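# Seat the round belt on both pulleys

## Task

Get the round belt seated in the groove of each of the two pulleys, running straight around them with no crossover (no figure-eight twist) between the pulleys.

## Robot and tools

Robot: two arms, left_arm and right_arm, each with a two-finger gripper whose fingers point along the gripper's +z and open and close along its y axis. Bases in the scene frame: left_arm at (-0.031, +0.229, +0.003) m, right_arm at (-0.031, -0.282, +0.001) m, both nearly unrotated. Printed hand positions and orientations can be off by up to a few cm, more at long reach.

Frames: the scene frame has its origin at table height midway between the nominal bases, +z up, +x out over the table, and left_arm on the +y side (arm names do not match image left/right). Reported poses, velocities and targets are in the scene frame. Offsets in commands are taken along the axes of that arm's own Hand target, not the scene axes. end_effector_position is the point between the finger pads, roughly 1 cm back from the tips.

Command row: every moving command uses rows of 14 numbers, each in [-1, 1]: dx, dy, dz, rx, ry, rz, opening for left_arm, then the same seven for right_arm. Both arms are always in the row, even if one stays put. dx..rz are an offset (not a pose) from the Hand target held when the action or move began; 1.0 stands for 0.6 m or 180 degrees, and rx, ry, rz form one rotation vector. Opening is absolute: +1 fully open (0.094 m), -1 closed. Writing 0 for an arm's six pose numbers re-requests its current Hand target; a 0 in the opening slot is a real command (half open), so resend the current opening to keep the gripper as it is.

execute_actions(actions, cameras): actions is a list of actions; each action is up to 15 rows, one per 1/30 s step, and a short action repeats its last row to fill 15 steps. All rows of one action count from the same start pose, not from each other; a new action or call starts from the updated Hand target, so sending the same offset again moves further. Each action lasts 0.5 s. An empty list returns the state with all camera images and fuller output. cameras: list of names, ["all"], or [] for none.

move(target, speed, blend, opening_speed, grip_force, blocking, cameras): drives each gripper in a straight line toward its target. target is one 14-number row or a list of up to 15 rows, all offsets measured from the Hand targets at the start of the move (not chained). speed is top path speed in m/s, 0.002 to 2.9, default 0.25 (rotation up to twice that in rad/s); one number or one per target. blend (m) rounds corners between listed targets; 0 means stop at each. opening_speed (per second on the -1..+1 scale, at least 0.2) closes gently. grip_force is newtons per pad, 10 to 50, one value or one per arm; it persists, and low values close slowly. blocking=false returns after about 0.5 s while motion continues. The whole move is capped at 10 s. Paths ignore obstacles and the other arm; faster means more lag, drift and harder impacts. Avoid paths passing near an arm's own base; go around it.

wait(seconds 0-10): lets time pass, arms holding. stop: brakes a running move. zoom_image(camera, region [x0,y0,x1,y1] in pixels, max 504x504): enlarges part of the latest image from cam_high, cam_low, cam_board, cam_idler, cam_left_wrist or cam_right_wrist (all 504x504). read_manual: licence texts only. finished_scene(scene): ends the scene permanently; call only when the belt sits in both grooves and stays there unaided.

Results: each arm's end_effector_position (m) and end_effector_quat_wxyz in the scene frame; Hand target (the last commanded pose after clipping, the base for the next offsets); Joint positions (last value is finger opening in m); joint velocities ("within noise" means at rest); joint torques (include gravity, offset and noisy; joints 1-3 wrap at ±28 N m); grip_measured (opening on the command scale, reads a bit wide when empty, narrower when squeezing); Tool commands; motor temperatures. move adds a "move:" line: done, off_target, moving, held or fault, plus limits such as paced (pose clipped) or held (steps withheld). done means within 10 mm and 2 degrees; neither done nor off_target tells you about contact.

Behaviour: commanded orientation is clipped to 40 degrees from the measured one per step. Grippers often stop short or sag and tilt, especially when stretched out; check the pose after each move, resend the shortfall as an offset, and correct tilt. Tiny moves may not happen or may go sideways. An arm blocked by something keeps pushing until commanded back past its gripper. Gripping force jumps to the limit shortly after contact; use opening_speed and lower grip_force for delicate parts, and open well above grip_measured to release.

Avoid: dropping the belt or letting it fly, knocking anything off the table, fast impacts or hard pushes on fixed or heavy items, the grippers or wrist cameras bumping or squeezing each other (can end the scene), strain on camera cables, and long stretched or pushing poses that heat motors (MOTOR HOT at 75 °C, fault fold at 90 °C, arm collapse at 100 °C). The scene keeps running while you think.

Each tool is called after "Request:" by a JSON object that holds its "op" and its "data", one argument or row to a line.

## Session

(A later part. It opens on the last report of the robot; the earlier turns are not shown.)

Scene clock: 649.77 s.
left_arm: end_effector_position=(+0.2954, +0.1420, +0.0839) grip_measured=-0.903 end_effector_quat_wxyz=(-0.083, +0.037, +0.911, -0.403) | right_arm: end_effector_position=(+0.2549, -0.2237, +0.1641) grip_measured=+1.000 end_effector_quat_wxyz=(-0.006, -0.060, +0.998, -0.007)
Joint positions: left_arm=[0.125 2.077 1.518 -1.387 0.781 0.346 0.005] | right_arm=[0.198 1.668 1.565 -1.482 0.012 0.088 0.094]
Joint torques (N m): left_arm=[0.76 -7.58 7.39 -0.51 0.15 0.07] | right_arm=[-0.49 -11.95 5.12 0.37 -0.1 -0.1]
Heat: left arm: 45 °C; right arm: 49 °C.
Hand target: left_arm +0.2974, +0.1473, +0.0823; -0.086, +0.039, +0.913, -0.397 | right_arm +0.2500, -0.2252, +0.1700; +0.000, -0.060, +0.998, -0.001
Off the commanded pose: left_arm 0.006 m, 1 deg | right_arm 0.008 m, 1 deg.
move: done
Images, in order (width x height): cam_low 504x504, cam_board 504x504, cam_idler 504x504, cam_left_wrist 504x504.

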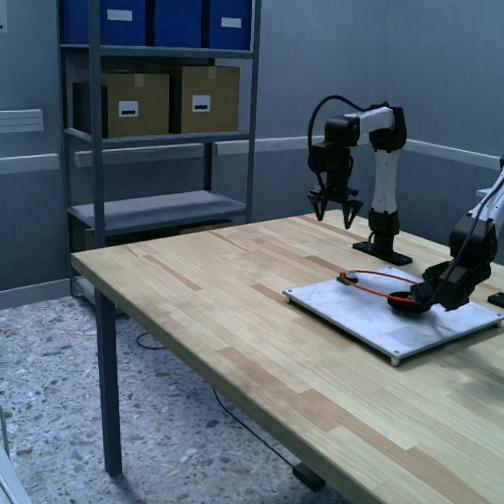

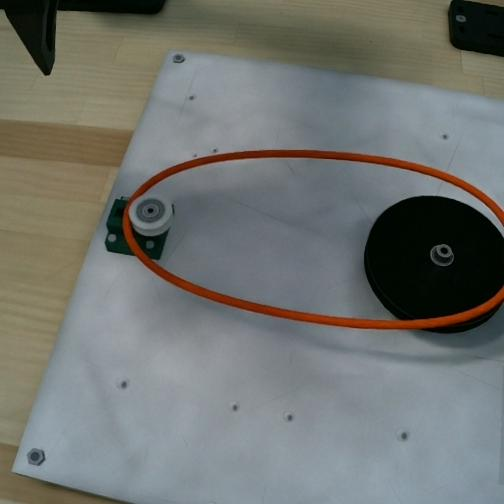

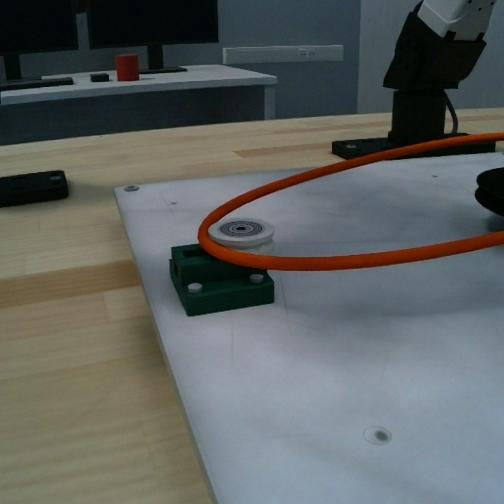

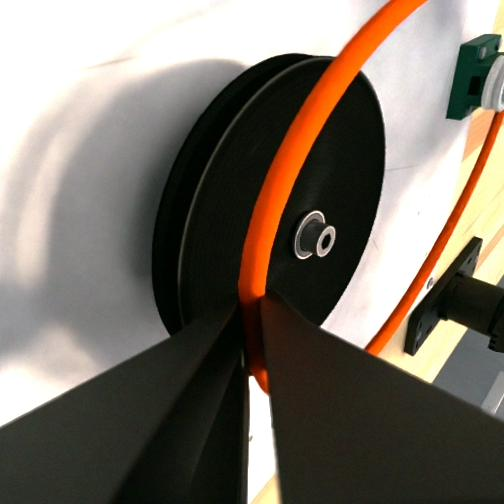

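Request:
{"op": "move", "data": {
  "target": [-0.001,0.019,-0.024,0,0,0,-0.97,0,0,0,0,0,0,1],
  "speed": 0.06,
  "cameras": ["cam_low","cam_idler","cam_left_wrist"]
}}

Request:
{"op": "zoom_image", "data": {
  "camera": "cam_idler",
  "region": [130, 160, 300, 330]
}}

Request:
{"op": "zoom_image", "data": {
  "camera": "cam_low",
  "region": [370, 240, 480, 340]
}}

Scene clock: 673.57 s.
left_arm: end_effector_position=(+0.2987, +0.1571, +0.0864) grip_measured=-0.903 end_effector_quat_wxyz=(-0.084, +0.037, +0.909, -0.407) | right_arm: end_effector_position=(+0.2549, -0.2237, +0.1641) grip_measured=+1.000 end_effector_quat_wxyz=(-0.006, -0.060, +0.998, -0.007)
Joint positions: left_arm=[0.167 2.109 1.567 -1.449 0.772 0.406 0.005] | right_arm=[0.198 1.668 1.565 -1.482 0.012 0.088 0.094]
Joint torques (N m): left_arm=[1.17 -7.75 7.45 -0.55 0.06 0.09] | right_arm=[-0.5 -11.97 4.88 0.38 -0.12 -0.09]
Heat: left arm: 46 °C; right arm: 49 °C.
Hand target: left_arm +0.3008, +0.1654, +0.0836; -0.086, +0.039, +0.913, -0.397 | right_arm +0.2500, -0.2252, +0.1700; +0.000, -0.060, +0.998, -0.001
Off the commanded pose: left_arm 0.009 m, 1 deg | right_arm 0.008 m, 1 deg.
move: done
Images, in order (width x height): cam_low 504x504, cam_idler 504x504, cam_left_wrist 504x504.

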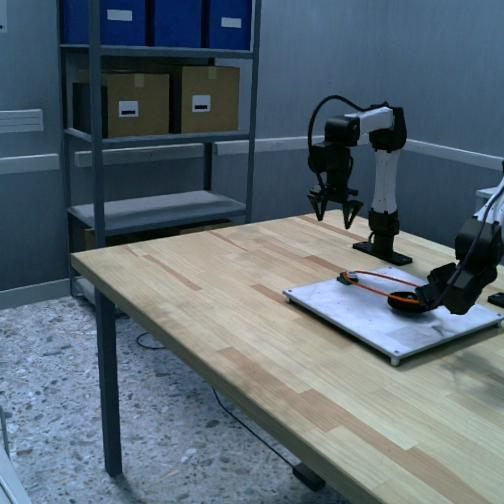

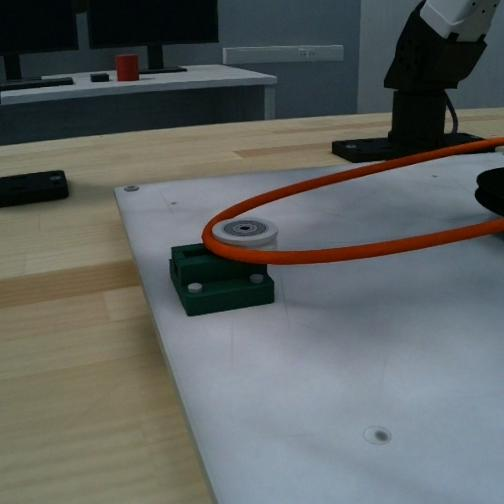

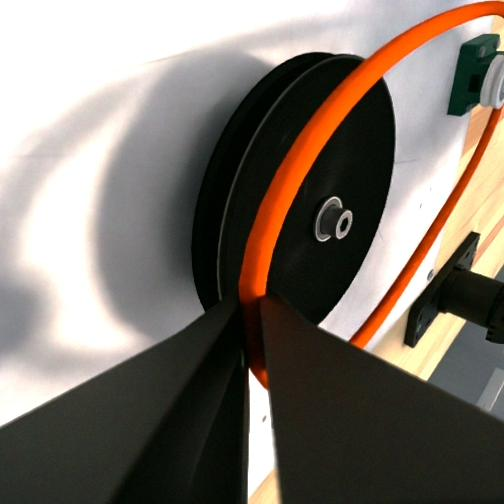

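Scaled by 2.965 from the camera's 504x504 image, which has a finer 720x720 frame.

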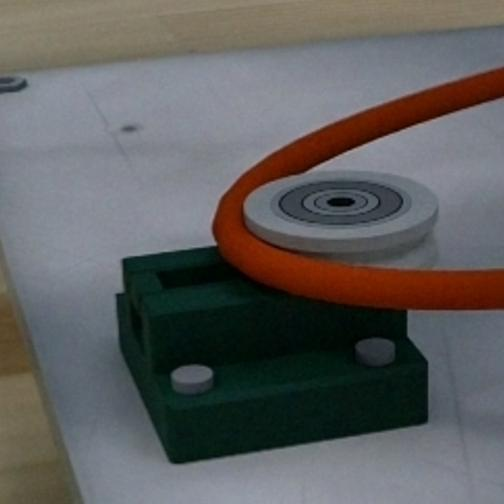

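Scaled by 4.582 from the camera's 504x504 image, which has a finer 720x720 frame.

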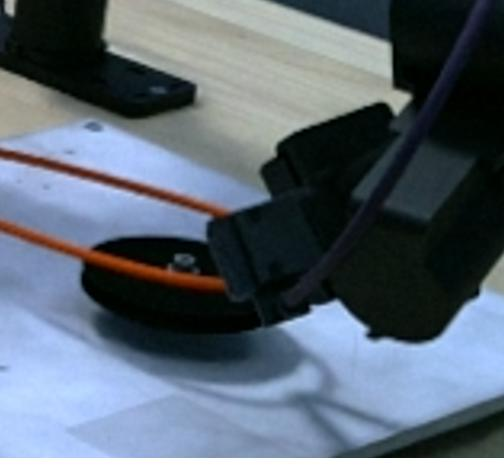

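Request:
{"op": "move", "data": {
  "target": [-0.0035,0.0255,0.017,0,0,0,-0.97,0,0,0,0,0,0,1],
  "speed": 0.06,
  "cameras": ["cam_low","cam_idler","cam_left_wrist","cam_board"]
}}

Request:
{"op": "zoom_image", "data": {
  "camera": "cam_low",
  "region": [370, 240, 480, 340]
}}

Request:
{"op": "zoom_image", "data": {
  "camera": "cam_left_wrist",
  "region": [150, 150, 400, 400]
}}

Scene clock: 685.40 s.
left_arm: end_effector_position=(+0.2985, +0.1589, +0.0752) grip_measured=-0.903 end_effector_quat_wxyz=(-0.091, +0.035, +0.907, -0.409) | right_arm: end_effector_position=(+0.2549, -0.2237, +0.1641) grip_measured=+1.000 end_effector_quat_wxyz=(-0.006, -0.060, +0.998, -0.007)
Joint positions: left_arm=[0.172 2.138 1.56 -1.435 0.77 0.416 0.005] | right_arm=[0.198 1.668 1.565 -1.482 0.012 0.088 0.094]
Joint torques (N m): left_arm=[1.36 -7.95 4.93 -0.25 0.04 0.09] | right_arm=[-0.57 -12.15 5.04 0.34 -0.13 -0.06]
Heat: left arm: 45 °C; right arm: 50 °C.
Hand target: left_arm +0.3010, +0.1682, +0.0653; -0.086, +0.039, +0.913, -0.397 | right_arm +0.2500, -0.2252, +0.1700; +0.000, -0.060, +0.998, -0.001
Off the commanded pose: left_arm 0.014 m, 2 deg | right_arm 0.008 m, 1 deg.
move: off_target (left_arm)
Images, in order (width x height): cam_low 504x504, cam_board 504x504, cam_idler 504x504, cam_left_wrist 504x504.

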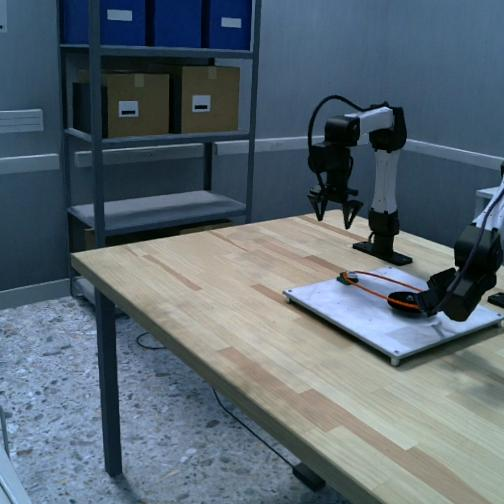

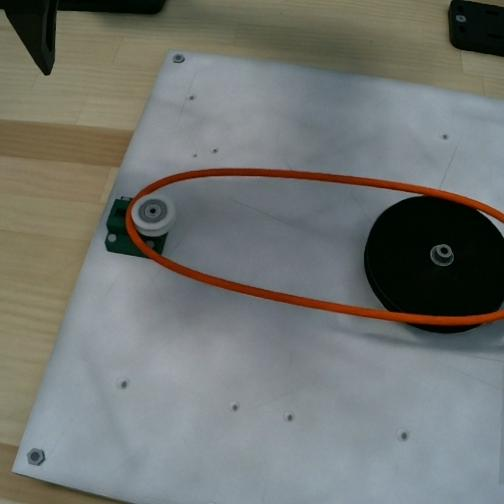

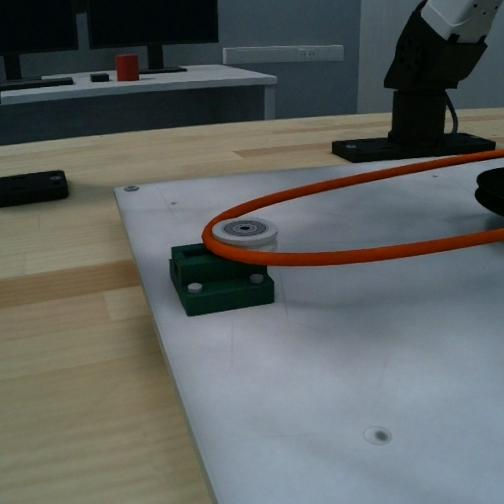

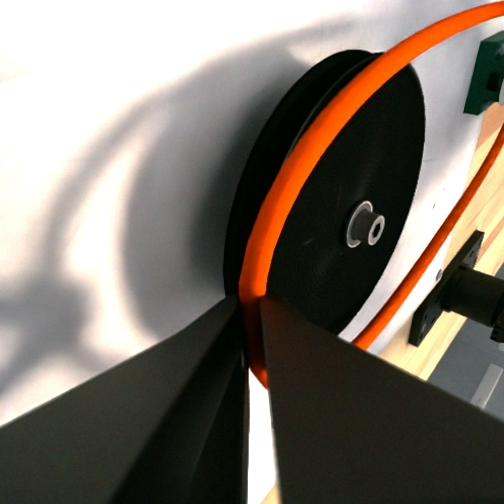

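Scaled by 4.582 from the camera's 504x504 image, which has a finer 720x720 frame.

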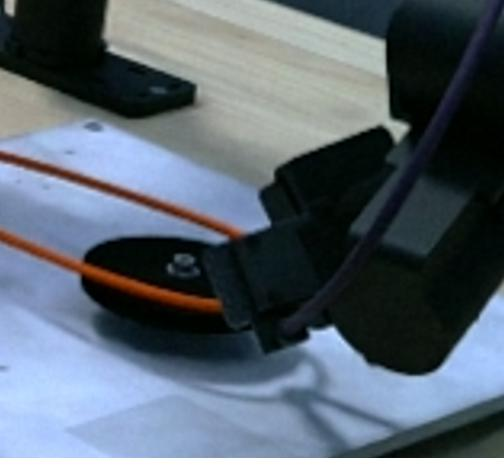

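Scaled by 2.016 from the camera's 504x504 image, which has a finer 720x720 frame.

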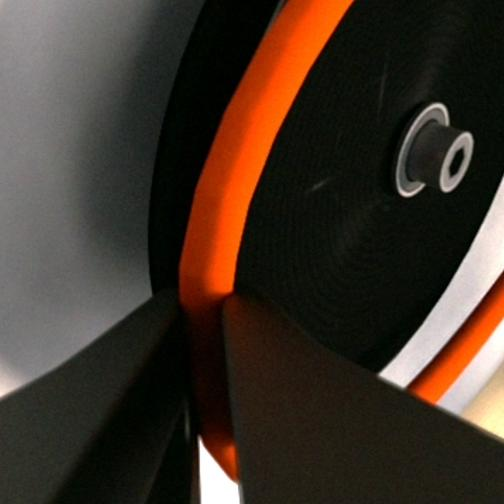

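Request:
{"op": "move", "data": {
  "target": [-0.004,0.027,0.020,0,0,0,-0.97,0,0,0,0,0,0,1],
  "speed": 0.06,
  "cameras": ["cam_low","cam_idler","cam_left_wrist","cam_board"]
}}

Request:
{"op": "zoom_image", "data": {
  "camera": "cam_low",
  "region": [370, 240, 480, 340]
}}

Request:
{"op": "zoom_image", "data": {
  "camera": "cam_left_wrist",
  "region": [150, 150, 400, 400]
}}

Scene clock: 695.77 s.
left_arm: end_effector_position=(+0.2972, +0.1600, +0.0580) grip_measured=-0.903 end_effector_quat_wxyz=(-0.095, +0.033, +0.906, -0.411) | right_arm: end_effector_position=(+0.2549, -0.2237, +0.1641) grip_measured=+1.000 end_effector_quat_wxyz=(-0.006, -0.060, +0.998, -0.007)
Joint positions: left_arm=[0.176 2.167 1.528 -1.388 0.77 0.423 0.005] | right_arm=[0.198 1.668 1.565 -1.482 0.012 0.088 0.094]
Joint torques (N m): left_arm=[1.57 -7.72 4.7 -0.14 -0.02 0.09] | right_arm=[-0.35 -12.14 5.08 0.38 -0.08 -0.08]
Heat: left arm: 45 °C; right arm: 50 °C.
Hand target: left_arm +0.3011, +0.1703, +0.0451; -0.086, +0.039, +0.913, -0.397 | right_arm +0.2500, -0.2252, +0.1700; +0.000, -0.060, +0.998, -0.001
Off the commanded pose: left_arm 0.017 m, 2 deg | right_arm 0.008 m, 1 deg.
move: off_target (left_arm)
Images, in order (width x height): cam_low 504x504, cam_board 504x504, cam_idler 504x504, cam_left_wrist 504x504.

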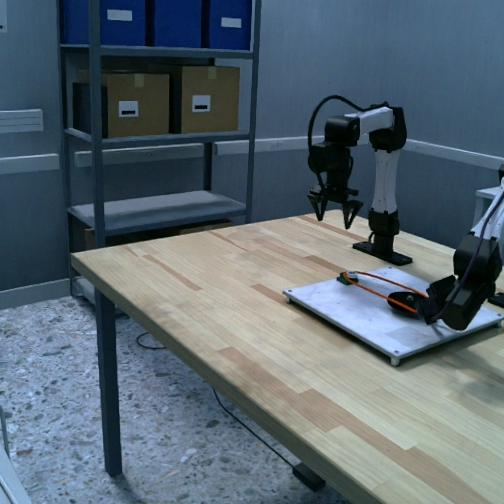

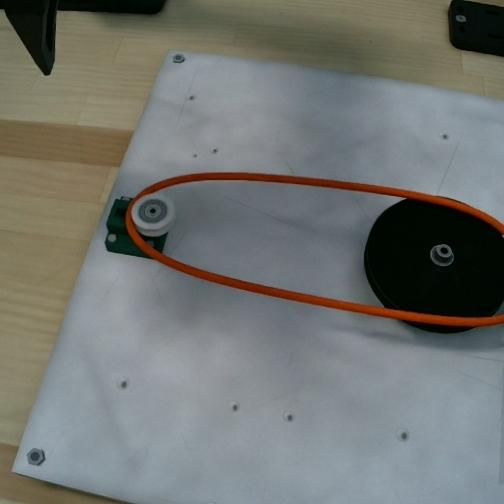

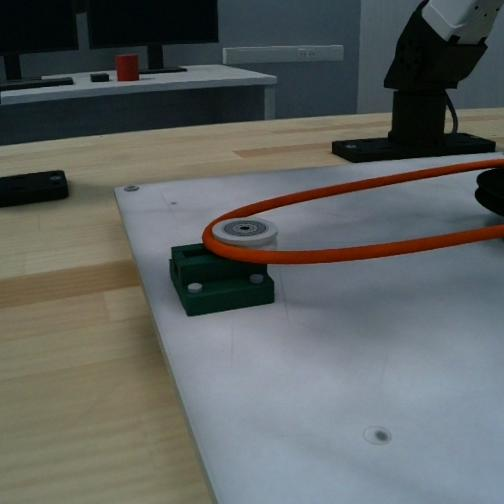

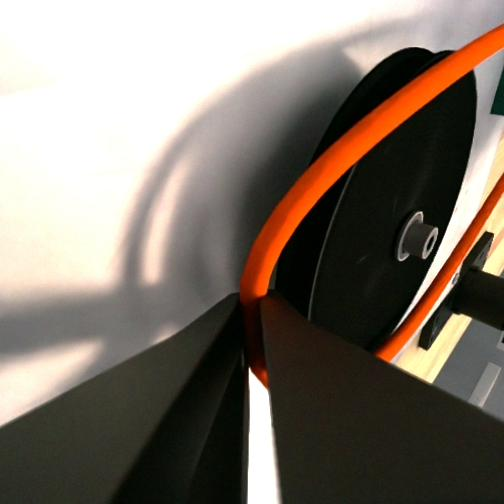

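Scaled by 4.582 from the camera's 504x504 image, which has a finer 720x720 frame.

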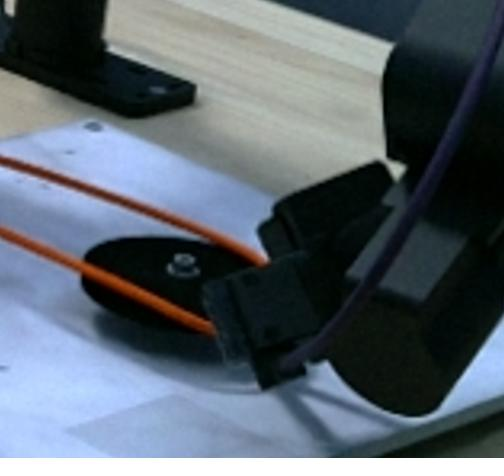

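Scaled by 2.016 from the camera's 504x504 image, which has a finer 720x720 frame.

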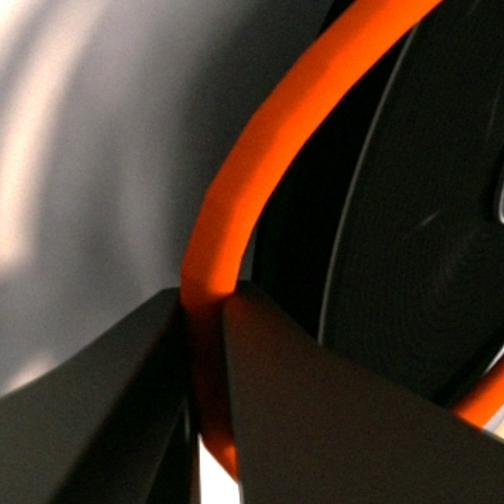

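Request:
{"op": "move", "data": {
  "target": [-0.0025,0.0147,0.0134,0,0,0,-0.97,0,0,0,0,0,0,1],
  "speed": 0.06,
  "cameras": ["cam_low","cam_left_wrist","cam_board"]
}}

Request:
{"op": "zoom_image", "data": {
  "camera": "cam_low",
  "region": [370, 240, 480, 340]
}}

Request:
{"op": "zoom_image", "data": {
  "camera": "cam_board",
  "region": [340, 160, 504, 340]
}}

Request:
{"op": "zoom_image", "data": {
  "camera": "cam_left_wrist",
  "region": [200, 20, 504, 320]
}}

Scene clock: 713.20 s.
left_arm: end_effector_position=(+0.2967, +0.1583, +0.0508) grip_measured=-0.903 end_effector_quat_wxyz=(-0.096, +0.030, +0.903, -0.417) | right_arm: end_effector_position=(+0.2549, -0.2237, +0.1641) grip_measured=+1.000 end_effector_quat_wxyz=(-0.006, -0.060, +0.998, -0.007)
Joint positions: left_arm=[0.176 2.181 1.511 -1.365 0.783 0.423 0.005] | right_arm=[0.198 1.668 1.565 -1.482 0.012 0.088 0.094]
Joint torques (N m): left_arm=[1.65 -7.35 4.46 -0.03 -0.11 0.09] | right_arm=[-0.44 -12.1 4.97 0.33 -0.09 -0.11]
Heat: left arm: 47 °C; right arm: 50 °C.
Hand target: left_arm +0.3012, +0.1704, +0.0331; -0.086, +0.039, +0.913, -0.397 | right_arm +0.2500, -0.2252, +0.1700; +0.000, -0.060, +0.998, -0.001
Off the commanded pose: left_arm 0.022 m, 3 deg | right_arm 0.008 m, 1 deg.
move: off_target (left_arm)
Images, in order (width x height): cam_low 504x504, cam_board 504x504, cam_left_wrist 504x504.

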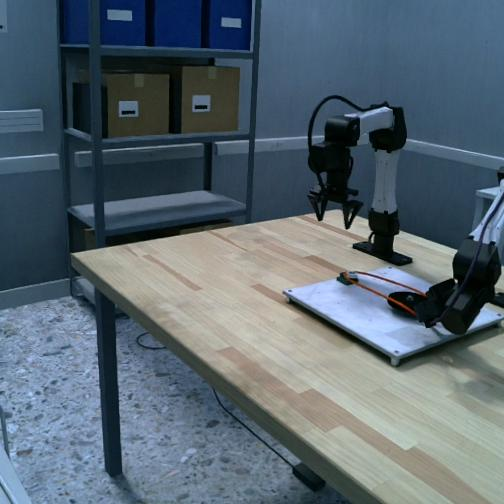

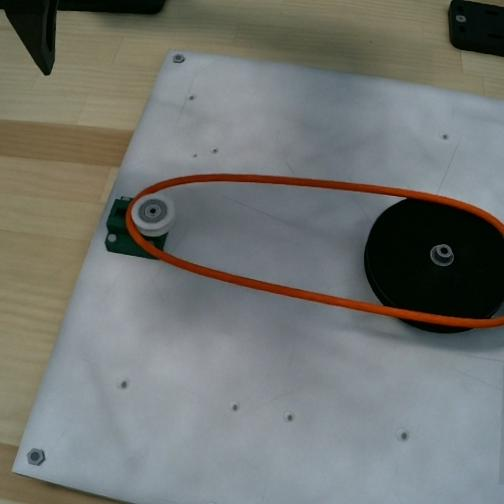

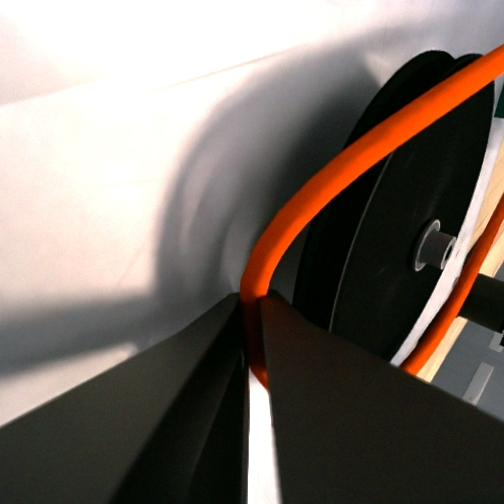

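Scaled by 4.582 from the camera's 504x504 image, which has a finer 720x720 frame.

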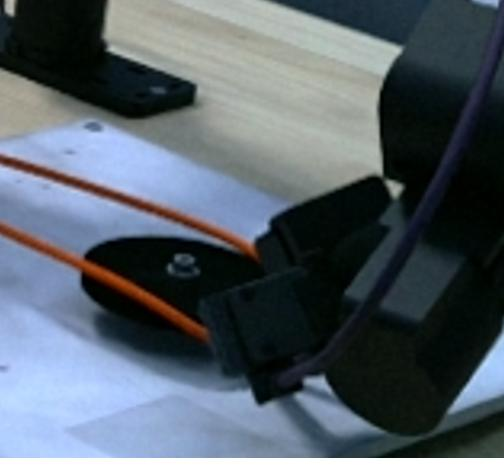

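Scaled by 2.800 from the camera's 504x504 image, which has a finer 720x720 frame.

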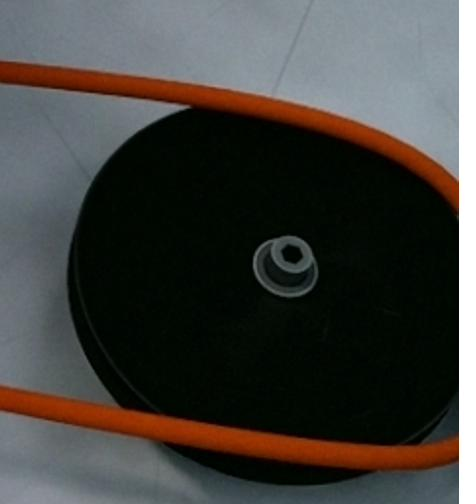

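Scaled by 1.658 from the camera's 504x504 image, which has a finer 720x720 frame.

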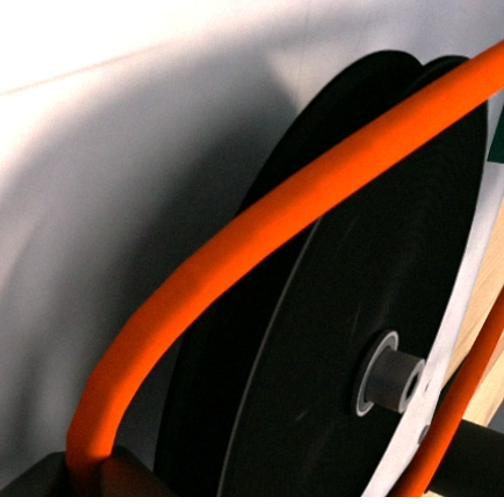

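Request:
{"op": "move", "data": {
  "target": [0.002,-0.0227,0.008,0,0,0,-0.97,0,0,0,0,0,0,1],
  "speed": 0.06,
  "cameras": ["cam_low","cam_left_wrist","cam_board"]
}}

Request:
{"op": "zoom_image", "data": {
  "camera": "cam_low",
  "region": [370, 240, 480, 340]
}}

Request:
{"op": "zoom_image", "data": {
  "camera": "cam_board",
  "region": [340, 160, 504, 340]
}}

Request:
{"op": "zoom_image", "data": {
  "camera": "cam_left_wrist",
  "region": [200, 20, 504, 320]
}}

Scene clock: 733.73 s.
left_arm: end_effector_position=(+0.2941, +0.1530, +0.0444) grip_measured=-0.903 end_effector_quat_wxyz=(-0.101, +0.031, +0.905, -0.413) | right_arm: end_effector_position=(+0.2549, -0.2237, +0.1641) grip_measured=+1.000 end_effector_quat_wxyz=(-0.006, -0.060, +0.998, -0.007)
Joint positions: left_arm=[0.16 2.181 1.488 -1.333 0.779 0.404 0.005] | right_arm=[0.198 1.668 1.565 -1.482 0.012 0.088 0.094]
Joint torques (N m): left_arm=[-0.03 -9.89 4.67 -0.15 0.03 -0.14] | right_arm=[-0.54 -12.15 5.07 0.36 -0.12 -0.14]
Heat: left arm: 46 °C; right arm: 50 °C.
Hand target: left_arm +0.2990, +0.1578, +0.0400; -0.086, +0.039, +0.913, -0.397 | right_arm +0.2500, -0.2252, +0.1700; +0.000, -0.060, +0.998, -0.001
Off the commanded pose: left_arm 0.008 m, 3 deg | right_arm 0.008 m, 1 deg.
move: off_target (left_arm)
Images, in order (width x height): cam_low 504x504, cam_board 504x504, cam_left_wrist 504x504.

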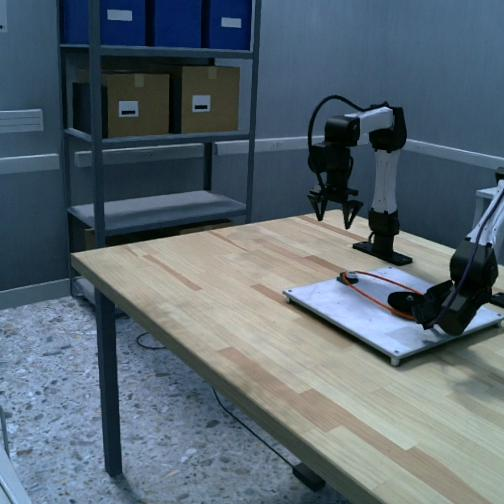

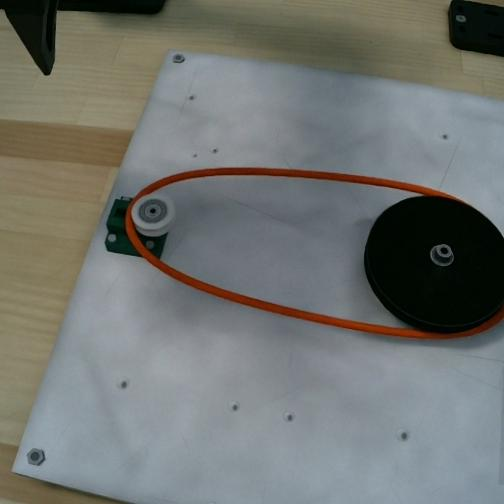

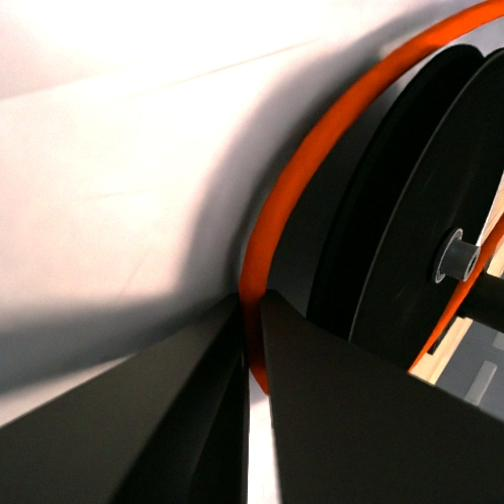

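Scaled by 4.582 from the camera's 504x504 image, which has a finer 720x720 frame.

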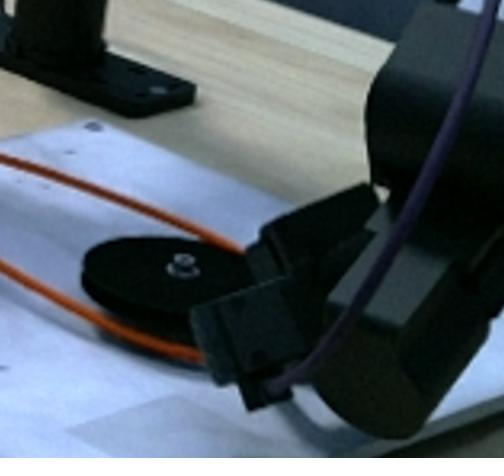

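Scaled by 2.800 from the camera's 504x504 image, which has a finer 720x720 frame.

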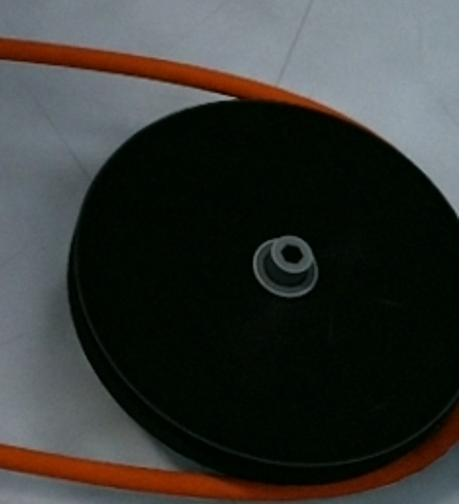

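Scaled by 1.658 from the camera's 504x504 image, which has a finer 720x720 frame.

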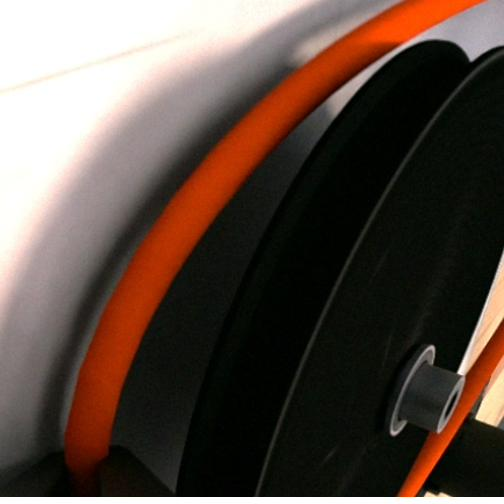

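Request:
{"op": "move", "data": {
  "target": [
    [-0.0025,0.011,-0.013,0,0,0,-0.97,0,0,0,0,0,0,1],
    [0.002,-0.020,-0.037,0,0,0,-0.97,0,0,0,0,0,0,1]
  ],
  "speed": 0.06,
  "cameras": ["cam_low","cam_left_wrist","cam_board"]
}}

Request:
{"op": "zoom_image", "data": {
  "camera": "cam_low",
  "region": [370, 240, 480, 340]
}}

Request:
{"op": "zoom_image", "data": {
  "camera": "cam_board",
  "region": [340, 160, 504, 340]
}}

Request:
{"op": "zoom_image", "data": {
  "camera": "cam_left_wrist",
  "region": [200, 20, 504, 320]
}}

Scene clock: 760.93 s.
left_arm: end_effector_position=(+0.2961, +0.1579, +0.0547) grip_measured=-0.903 end_effector_quat_wxyz=(-0.105, +0.027, +0.905, -0.412) | right_arm: end_effector_position=(+0.2549, -0.2237, +0.1641) grip_measured=+1.000 end_effector_quat_wxyz=(-0.006, -0.060, +0.998, -0.007)
Joint positions: left_arm=[0.171 2.181 1.53 -1.392 0.772 0.412 0.005] | right_arm=[0.198 1.668 1.565 -1.482 0.012 0.088 0.094]
Joint torques (N m): left_arm=[0.72 -11.47 7.23 -0.56 0.03 0.01] | right_arm=[-0.27 -12.18 5.27 0.34 -0.13 -0.12]
Motor temperatures (°C): left_arm=[25 50 35 23 25 23 31] | right_arm=[24 51 33 25 25 22 23]
Heat: left arm: 50 °C; right arm: 51 °C.
Hand target: left_arm +0.3020, +0.1656, +0.0638; -0.086, +0.039, +0.913, -0.397 | right_arm +0.2500, -0.2252, +0.1700; +0.000, -0.060, +0.998, -0.001
Off the commanded pose: left_arm 0.013 m, 3 deg | right_arm 0.008 m, 1 deg.
move: off_target (left_arm)
Images, in order (width x height): cam_low 504x504, cam_board 504x504, cam_left_wrist 504x504.

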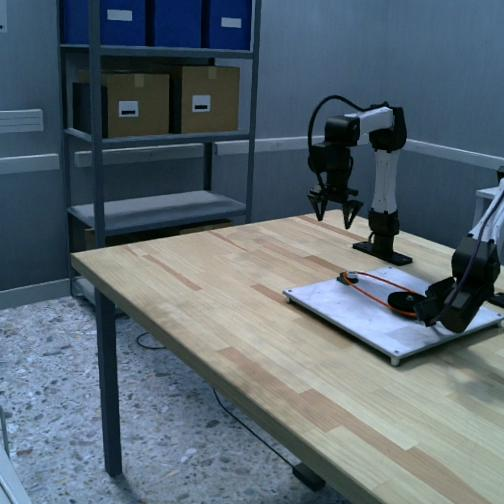

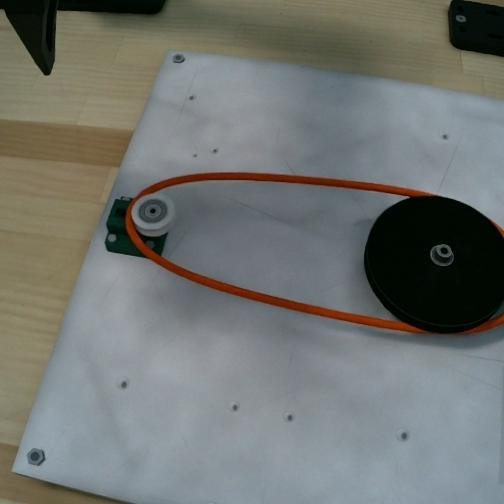

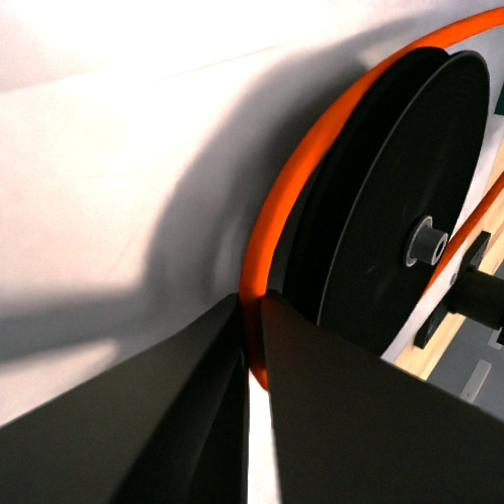

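Scaled by 4.582 from the camera's 504x504 image, which has a finer 720x720 frame.

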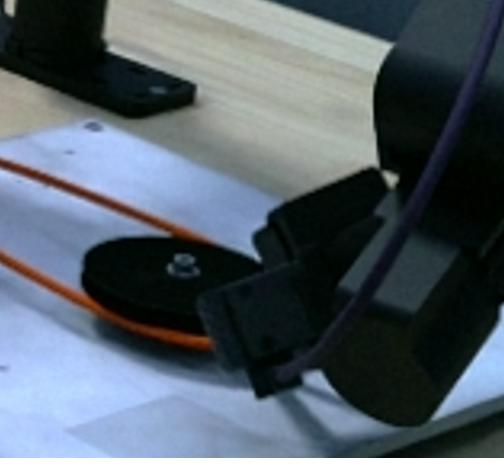

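Scaled by 2.800 from the camera's 504x504 image, which has a finer 720x720 frame.

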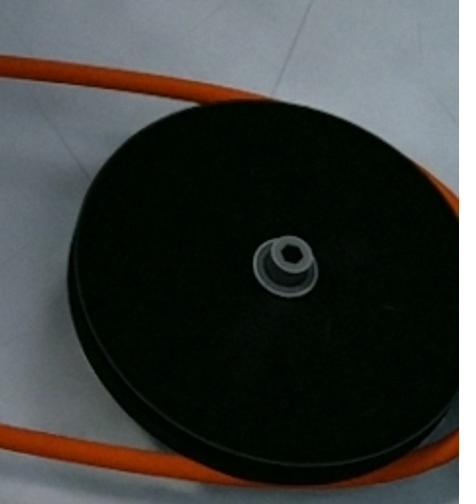

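Scaled by 1.658 from the camera's 504x504 image, which has a finer 720x720 frame.

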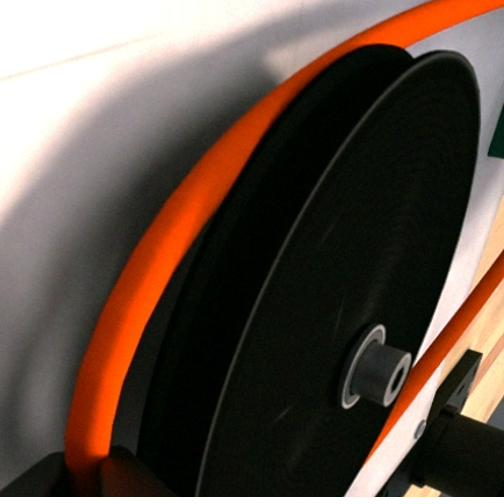

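Request:
{"op": "move", "data": {
  "target": [0.0025,-0.0147,-0.0134,0,0,0,-0.97,0,0,0,0,0,0,1],
  "speed": 0.06,
  "cameras": ["cam_low","cam_left_wrist","cam_board"]
}}

Request:
{"op": "zoom_image", "data": {
  "camera": "cam_low",
  "region": [370, 240, 480, 340]
}}

Request:
{"op": "zoom_image", "data": {
  "camera": "cam_board",
  "region": [340, 160, 504, 340]
}}

Request:
{"op": "zoom_image", "data": {
  "camera": "cam_left_wrist",
  "region": [200, 20, 504, 320]
}}

Scene clock: 769.70 s.
left_arm: end_effector_position=(+0.2960, +0.1583, +0.0606) grip_measured=-0.903 end_effector_quat_wxyz=(-0.111, +0.026, +0.904, -0.412) | right_arm: end_effector_position=(+0.2549, -0.2237, +0.1641) grip_measured=+1.000 end_effector_quat_wxyz=(-0.006, -0.060, +0.998, -0.007)
Joint positions: left_arm=[0.171 2.181 1.552 -1.425 0.769 0.412 0.005] | right_arm=[0.198 1.668 1.565 -1.482 0.012 0.088 0.094]
Joint torques (N m): left_arm=[0.77 -12.79 7.39 -0.65 0.06 0.01] | right_arm=[-0.51 -12.11 5.03 0.34 -0.09 -0.07]
Heat: left arm: 52 °C; right arm: 51 °C.
Hand target: left_arm +0.3019, +0.1656, +0.0758; -0.086, +0.039, +0.913, -0.397 | right_arm +0.2500, -0.2252, +0.1700; +0.000, -0.060, +0.998, -0.001
Off the commanded pose: left_arm 0.018 m, 4 deg | right_arm 0.008 m, 1 deg.
move: off_target (left_arm)
Images, in order (width x height): cam_low 504x504, cam_board 504x504, cam_left_wrist 504x504.

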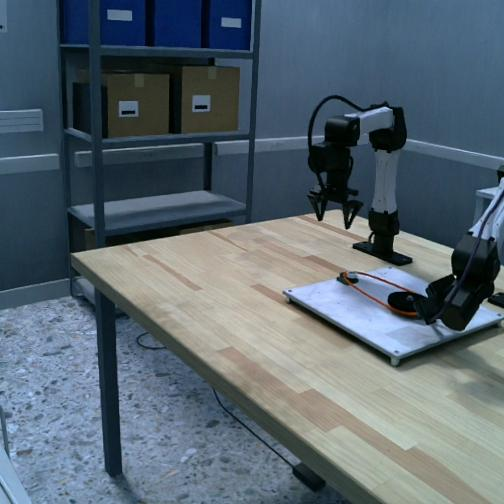

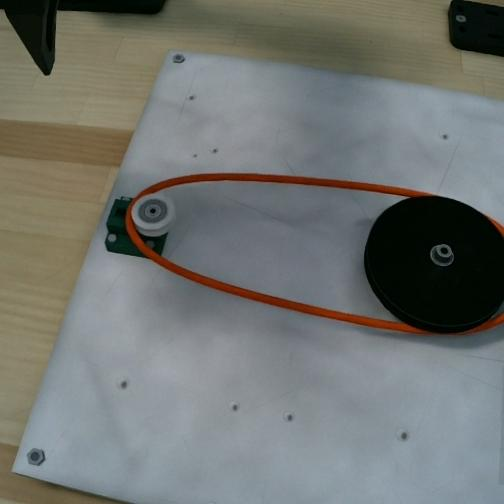

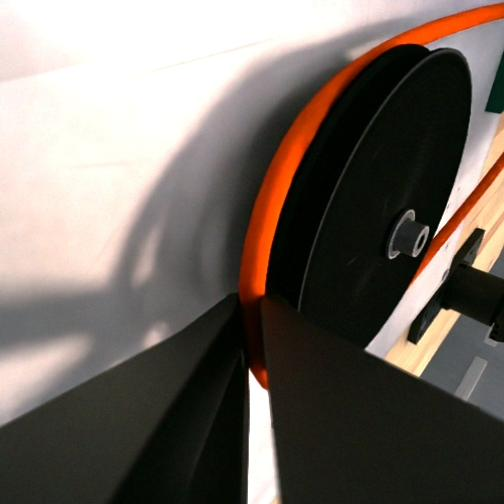

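Scaled by 4.582 from the camera's 504x504 image, which has a finer 720x720 frame.

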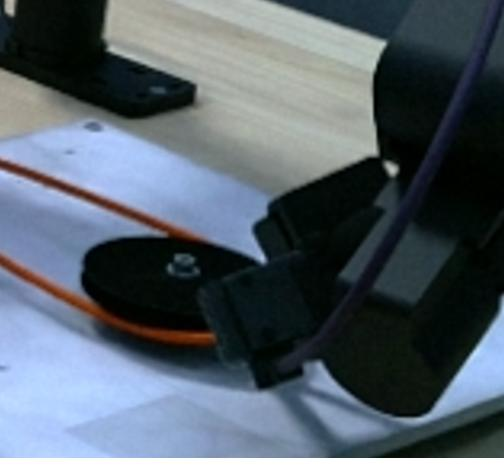

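Scaled by 2.800 from the camera's 504x504 image, which has a finer 720x720 frame.

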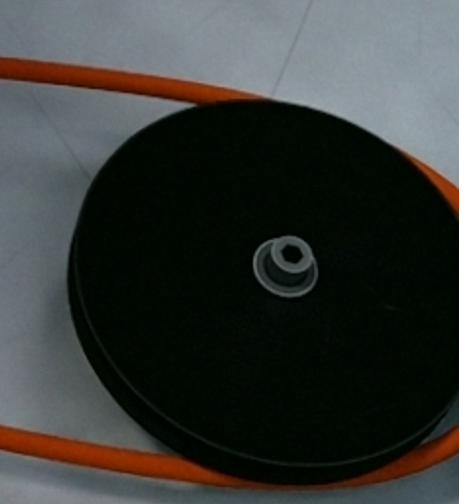

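Scaled by 1.658 from the camera's 504x504 image, which has a finer 720x720 frame.

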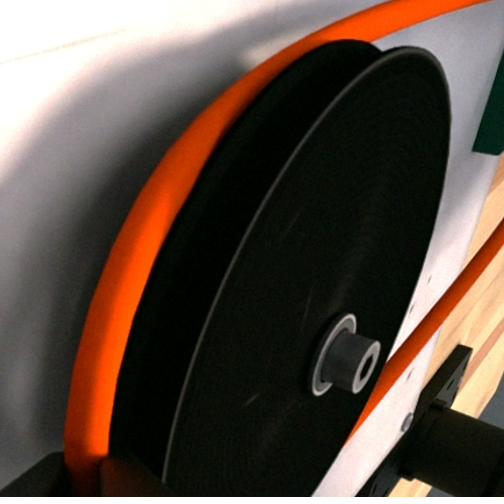

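Request:
{"op": "move", "data": {
  "target": [0.0039,-0.0078,-0.0206,0,0,0,-0.97,0,0,0,0,0,0,1],
  "speed": 0.06,
  "cameras": ["cam_board","cam_left_wrist","cam_low"]
}}

Scene clock: 804.93 s.
left_arm: end_effector_position=(+0.2967, +0.1600, +0.0676) grip_measured=-0.904 end_effector_quat_wxyz=(-0.114, +0.030, +0.905, -0.408) | right_arm: end_effector_position=(+0.2549, -0.2237, +0.1641) grip_measured=+1.000 end_effector_quat_wxyz=(-0.006, -0.060, +0.998, -0.007)
Joint positions: left_arm=[0.172 2.181 1.584 -1.465 0.758 0.423 0.005] | right_arm=[0.198 1.668 1.565 -1.482 0.012 0.088 0.094]
Joint torques (N m): left_arm=[2.17 -13.38 7.83 -0.8 0.11 0.11] | right_arm=[-0.39 -12.15 5.16 0.34 -0.07 -0.11]
Motor temperatures (°C): left_arm=[25 62 40 24 25 23 31] | right_arm=[24 51 33 25 25 22 23]
Heat: left arm: 62 °C; right arm: 51 °C.
Hand target: left_arm +0.3020, +0.1716, +0.0878; -0.086, +0.039, +0.913, -0.397 | right_arm +0.2500, -0.2252, +0.1700; +0.000, -0.060, +0.998, -0.001
Off the commanded pose: left_arm 0.024 m, 4 deg | right_arm 0.008 m, 1 deg.
move: off_target (left_arm)
Images, in order (width x height): cam_low 504x504, cam_board 504x504, cam_left_wrist 504x504.

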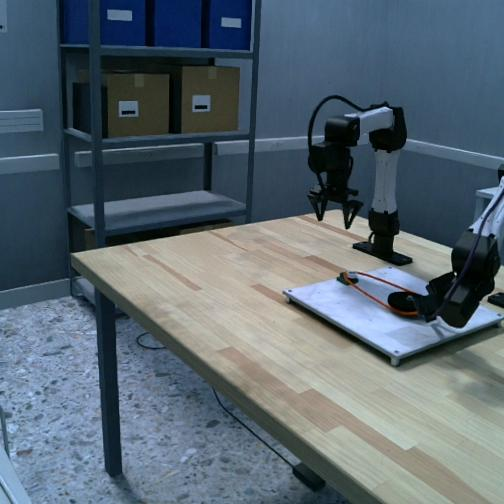

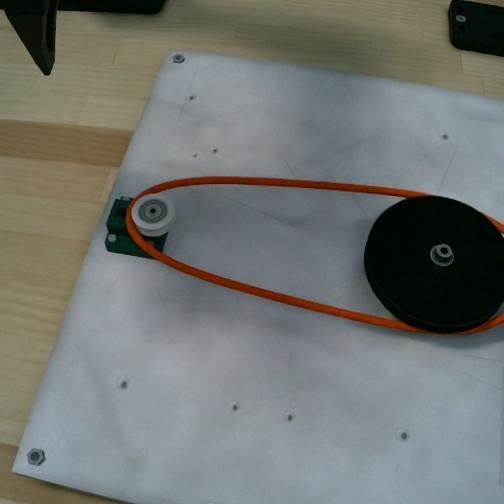

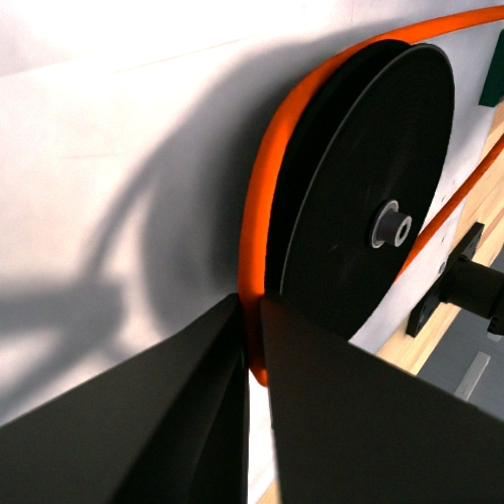

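Request:
{"op": "zoom_image", "data": {
  "camera": "cam_board",
  "region": [90, 150, 220, 280]
}}

Request:
{"op": "zoom_image", "data": {
  "camera": "cam_board",
  "region": [340, 160, 504, 340]
}}

Request:
{"op": "zoom_image", "data": {
  "camera": "cam_left_wrist",
  "region": [220, 20, 470, 270]
}}

Request:
{"op": "wait", "data": {
  "seconds": 0,
  "cameras": ["cam_idler"]
}}

Request:
{"op": "zoom_image", "data": {
  "camera": "cam_idler",
  "region": [130, 160, 300, 330]
}}

Scaled by 3.877 from the camera's 504x504 image, which has a finer 720x720 frame.

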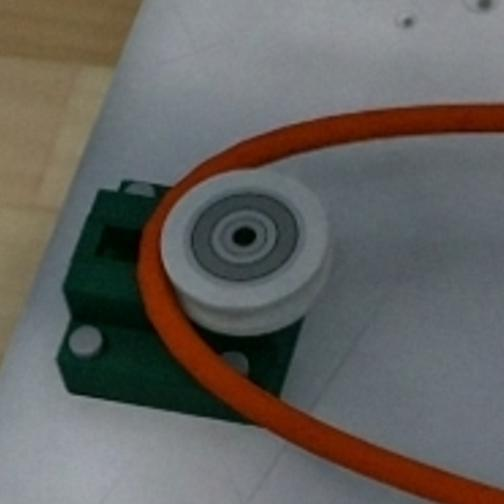

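Scaled by 2.800 from the camera's 504x504 image, which has a finer 720x720 frame.

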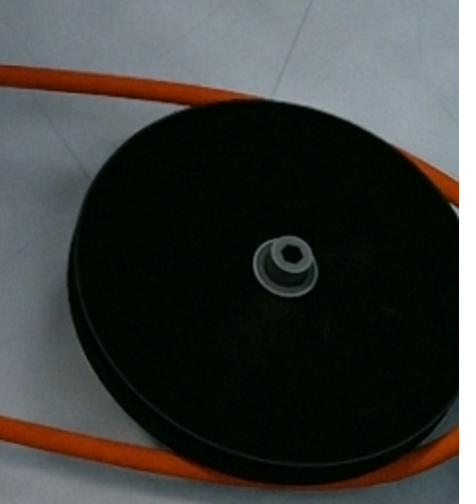

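Scaled by 2.016 from the camera's 504x504 image, which has a finer 720x720 frame.

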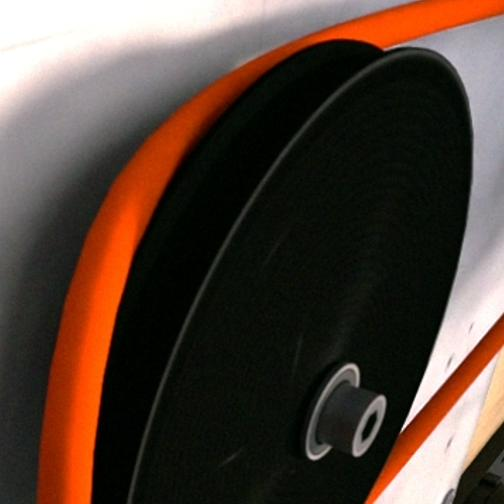

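Scene clock: 814.17 s.
left_arm: end_effector_position=(+0.2967, +0.1600, +0.0676) grip_measured=-0.904 end_effector_quat_wxyz=(-0.114, +0.030, +0.905, -0.408) | right_arm: end_effector_position=(+0.2549, -0.2237, +0.1641) grip_measured=+1.000 end_effector_quat_wxyz=(-0.006, -0.060, +0.998, -0.007)
Joint positions: left_arm=[0.172 2.181 1.584 -1.465 0.758 0.423 0.005] | right_arm=[0.198 1.668 1.565 -1.482 0.012 0.088 0.094]
Joint torques (N m): left_arm=[2.15 -13.49 7.8 -0.81 0.1 0.1] | right_arm=[-0.38 -12.08 5.05 0.35 -0.07 -0.14]
Motor temperatures (°C): left_arm=[25 65 39 25 25 23 31] | right_arm=[24 52 33 25 25 22 23]
Heat: left arm: 65 °C; right arm: 52 °C.
Hand target: left_arm +0.3019, +0.1716, +0.0879; -0.086, +0.039, +0.913, -0.397 | right_arm +0.2500, -0.2252, +0.1700; +0.000, -0.060, +0.998, -0.001
Tool commands: left_gripper/opening=-0.97 right_gripper/opening=+1.0
Off the commanded pose: left_arm 0.024 m, 4 deg | right_arm 0.008 m, 1 deg.
Images, in order (width x height): cam_idler 504x504.

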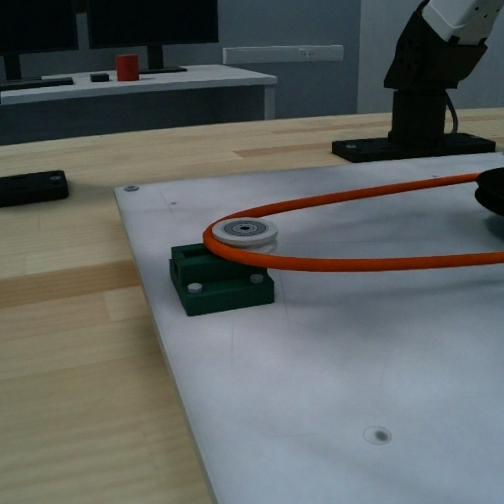

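Scaled by 2.965 from the camera's 504x504 image, which has a finer 720x720 frame.

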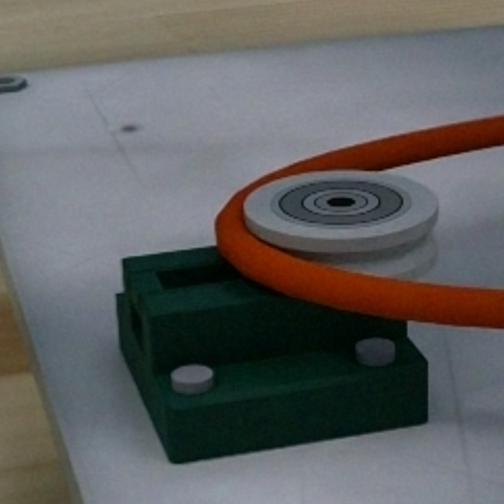

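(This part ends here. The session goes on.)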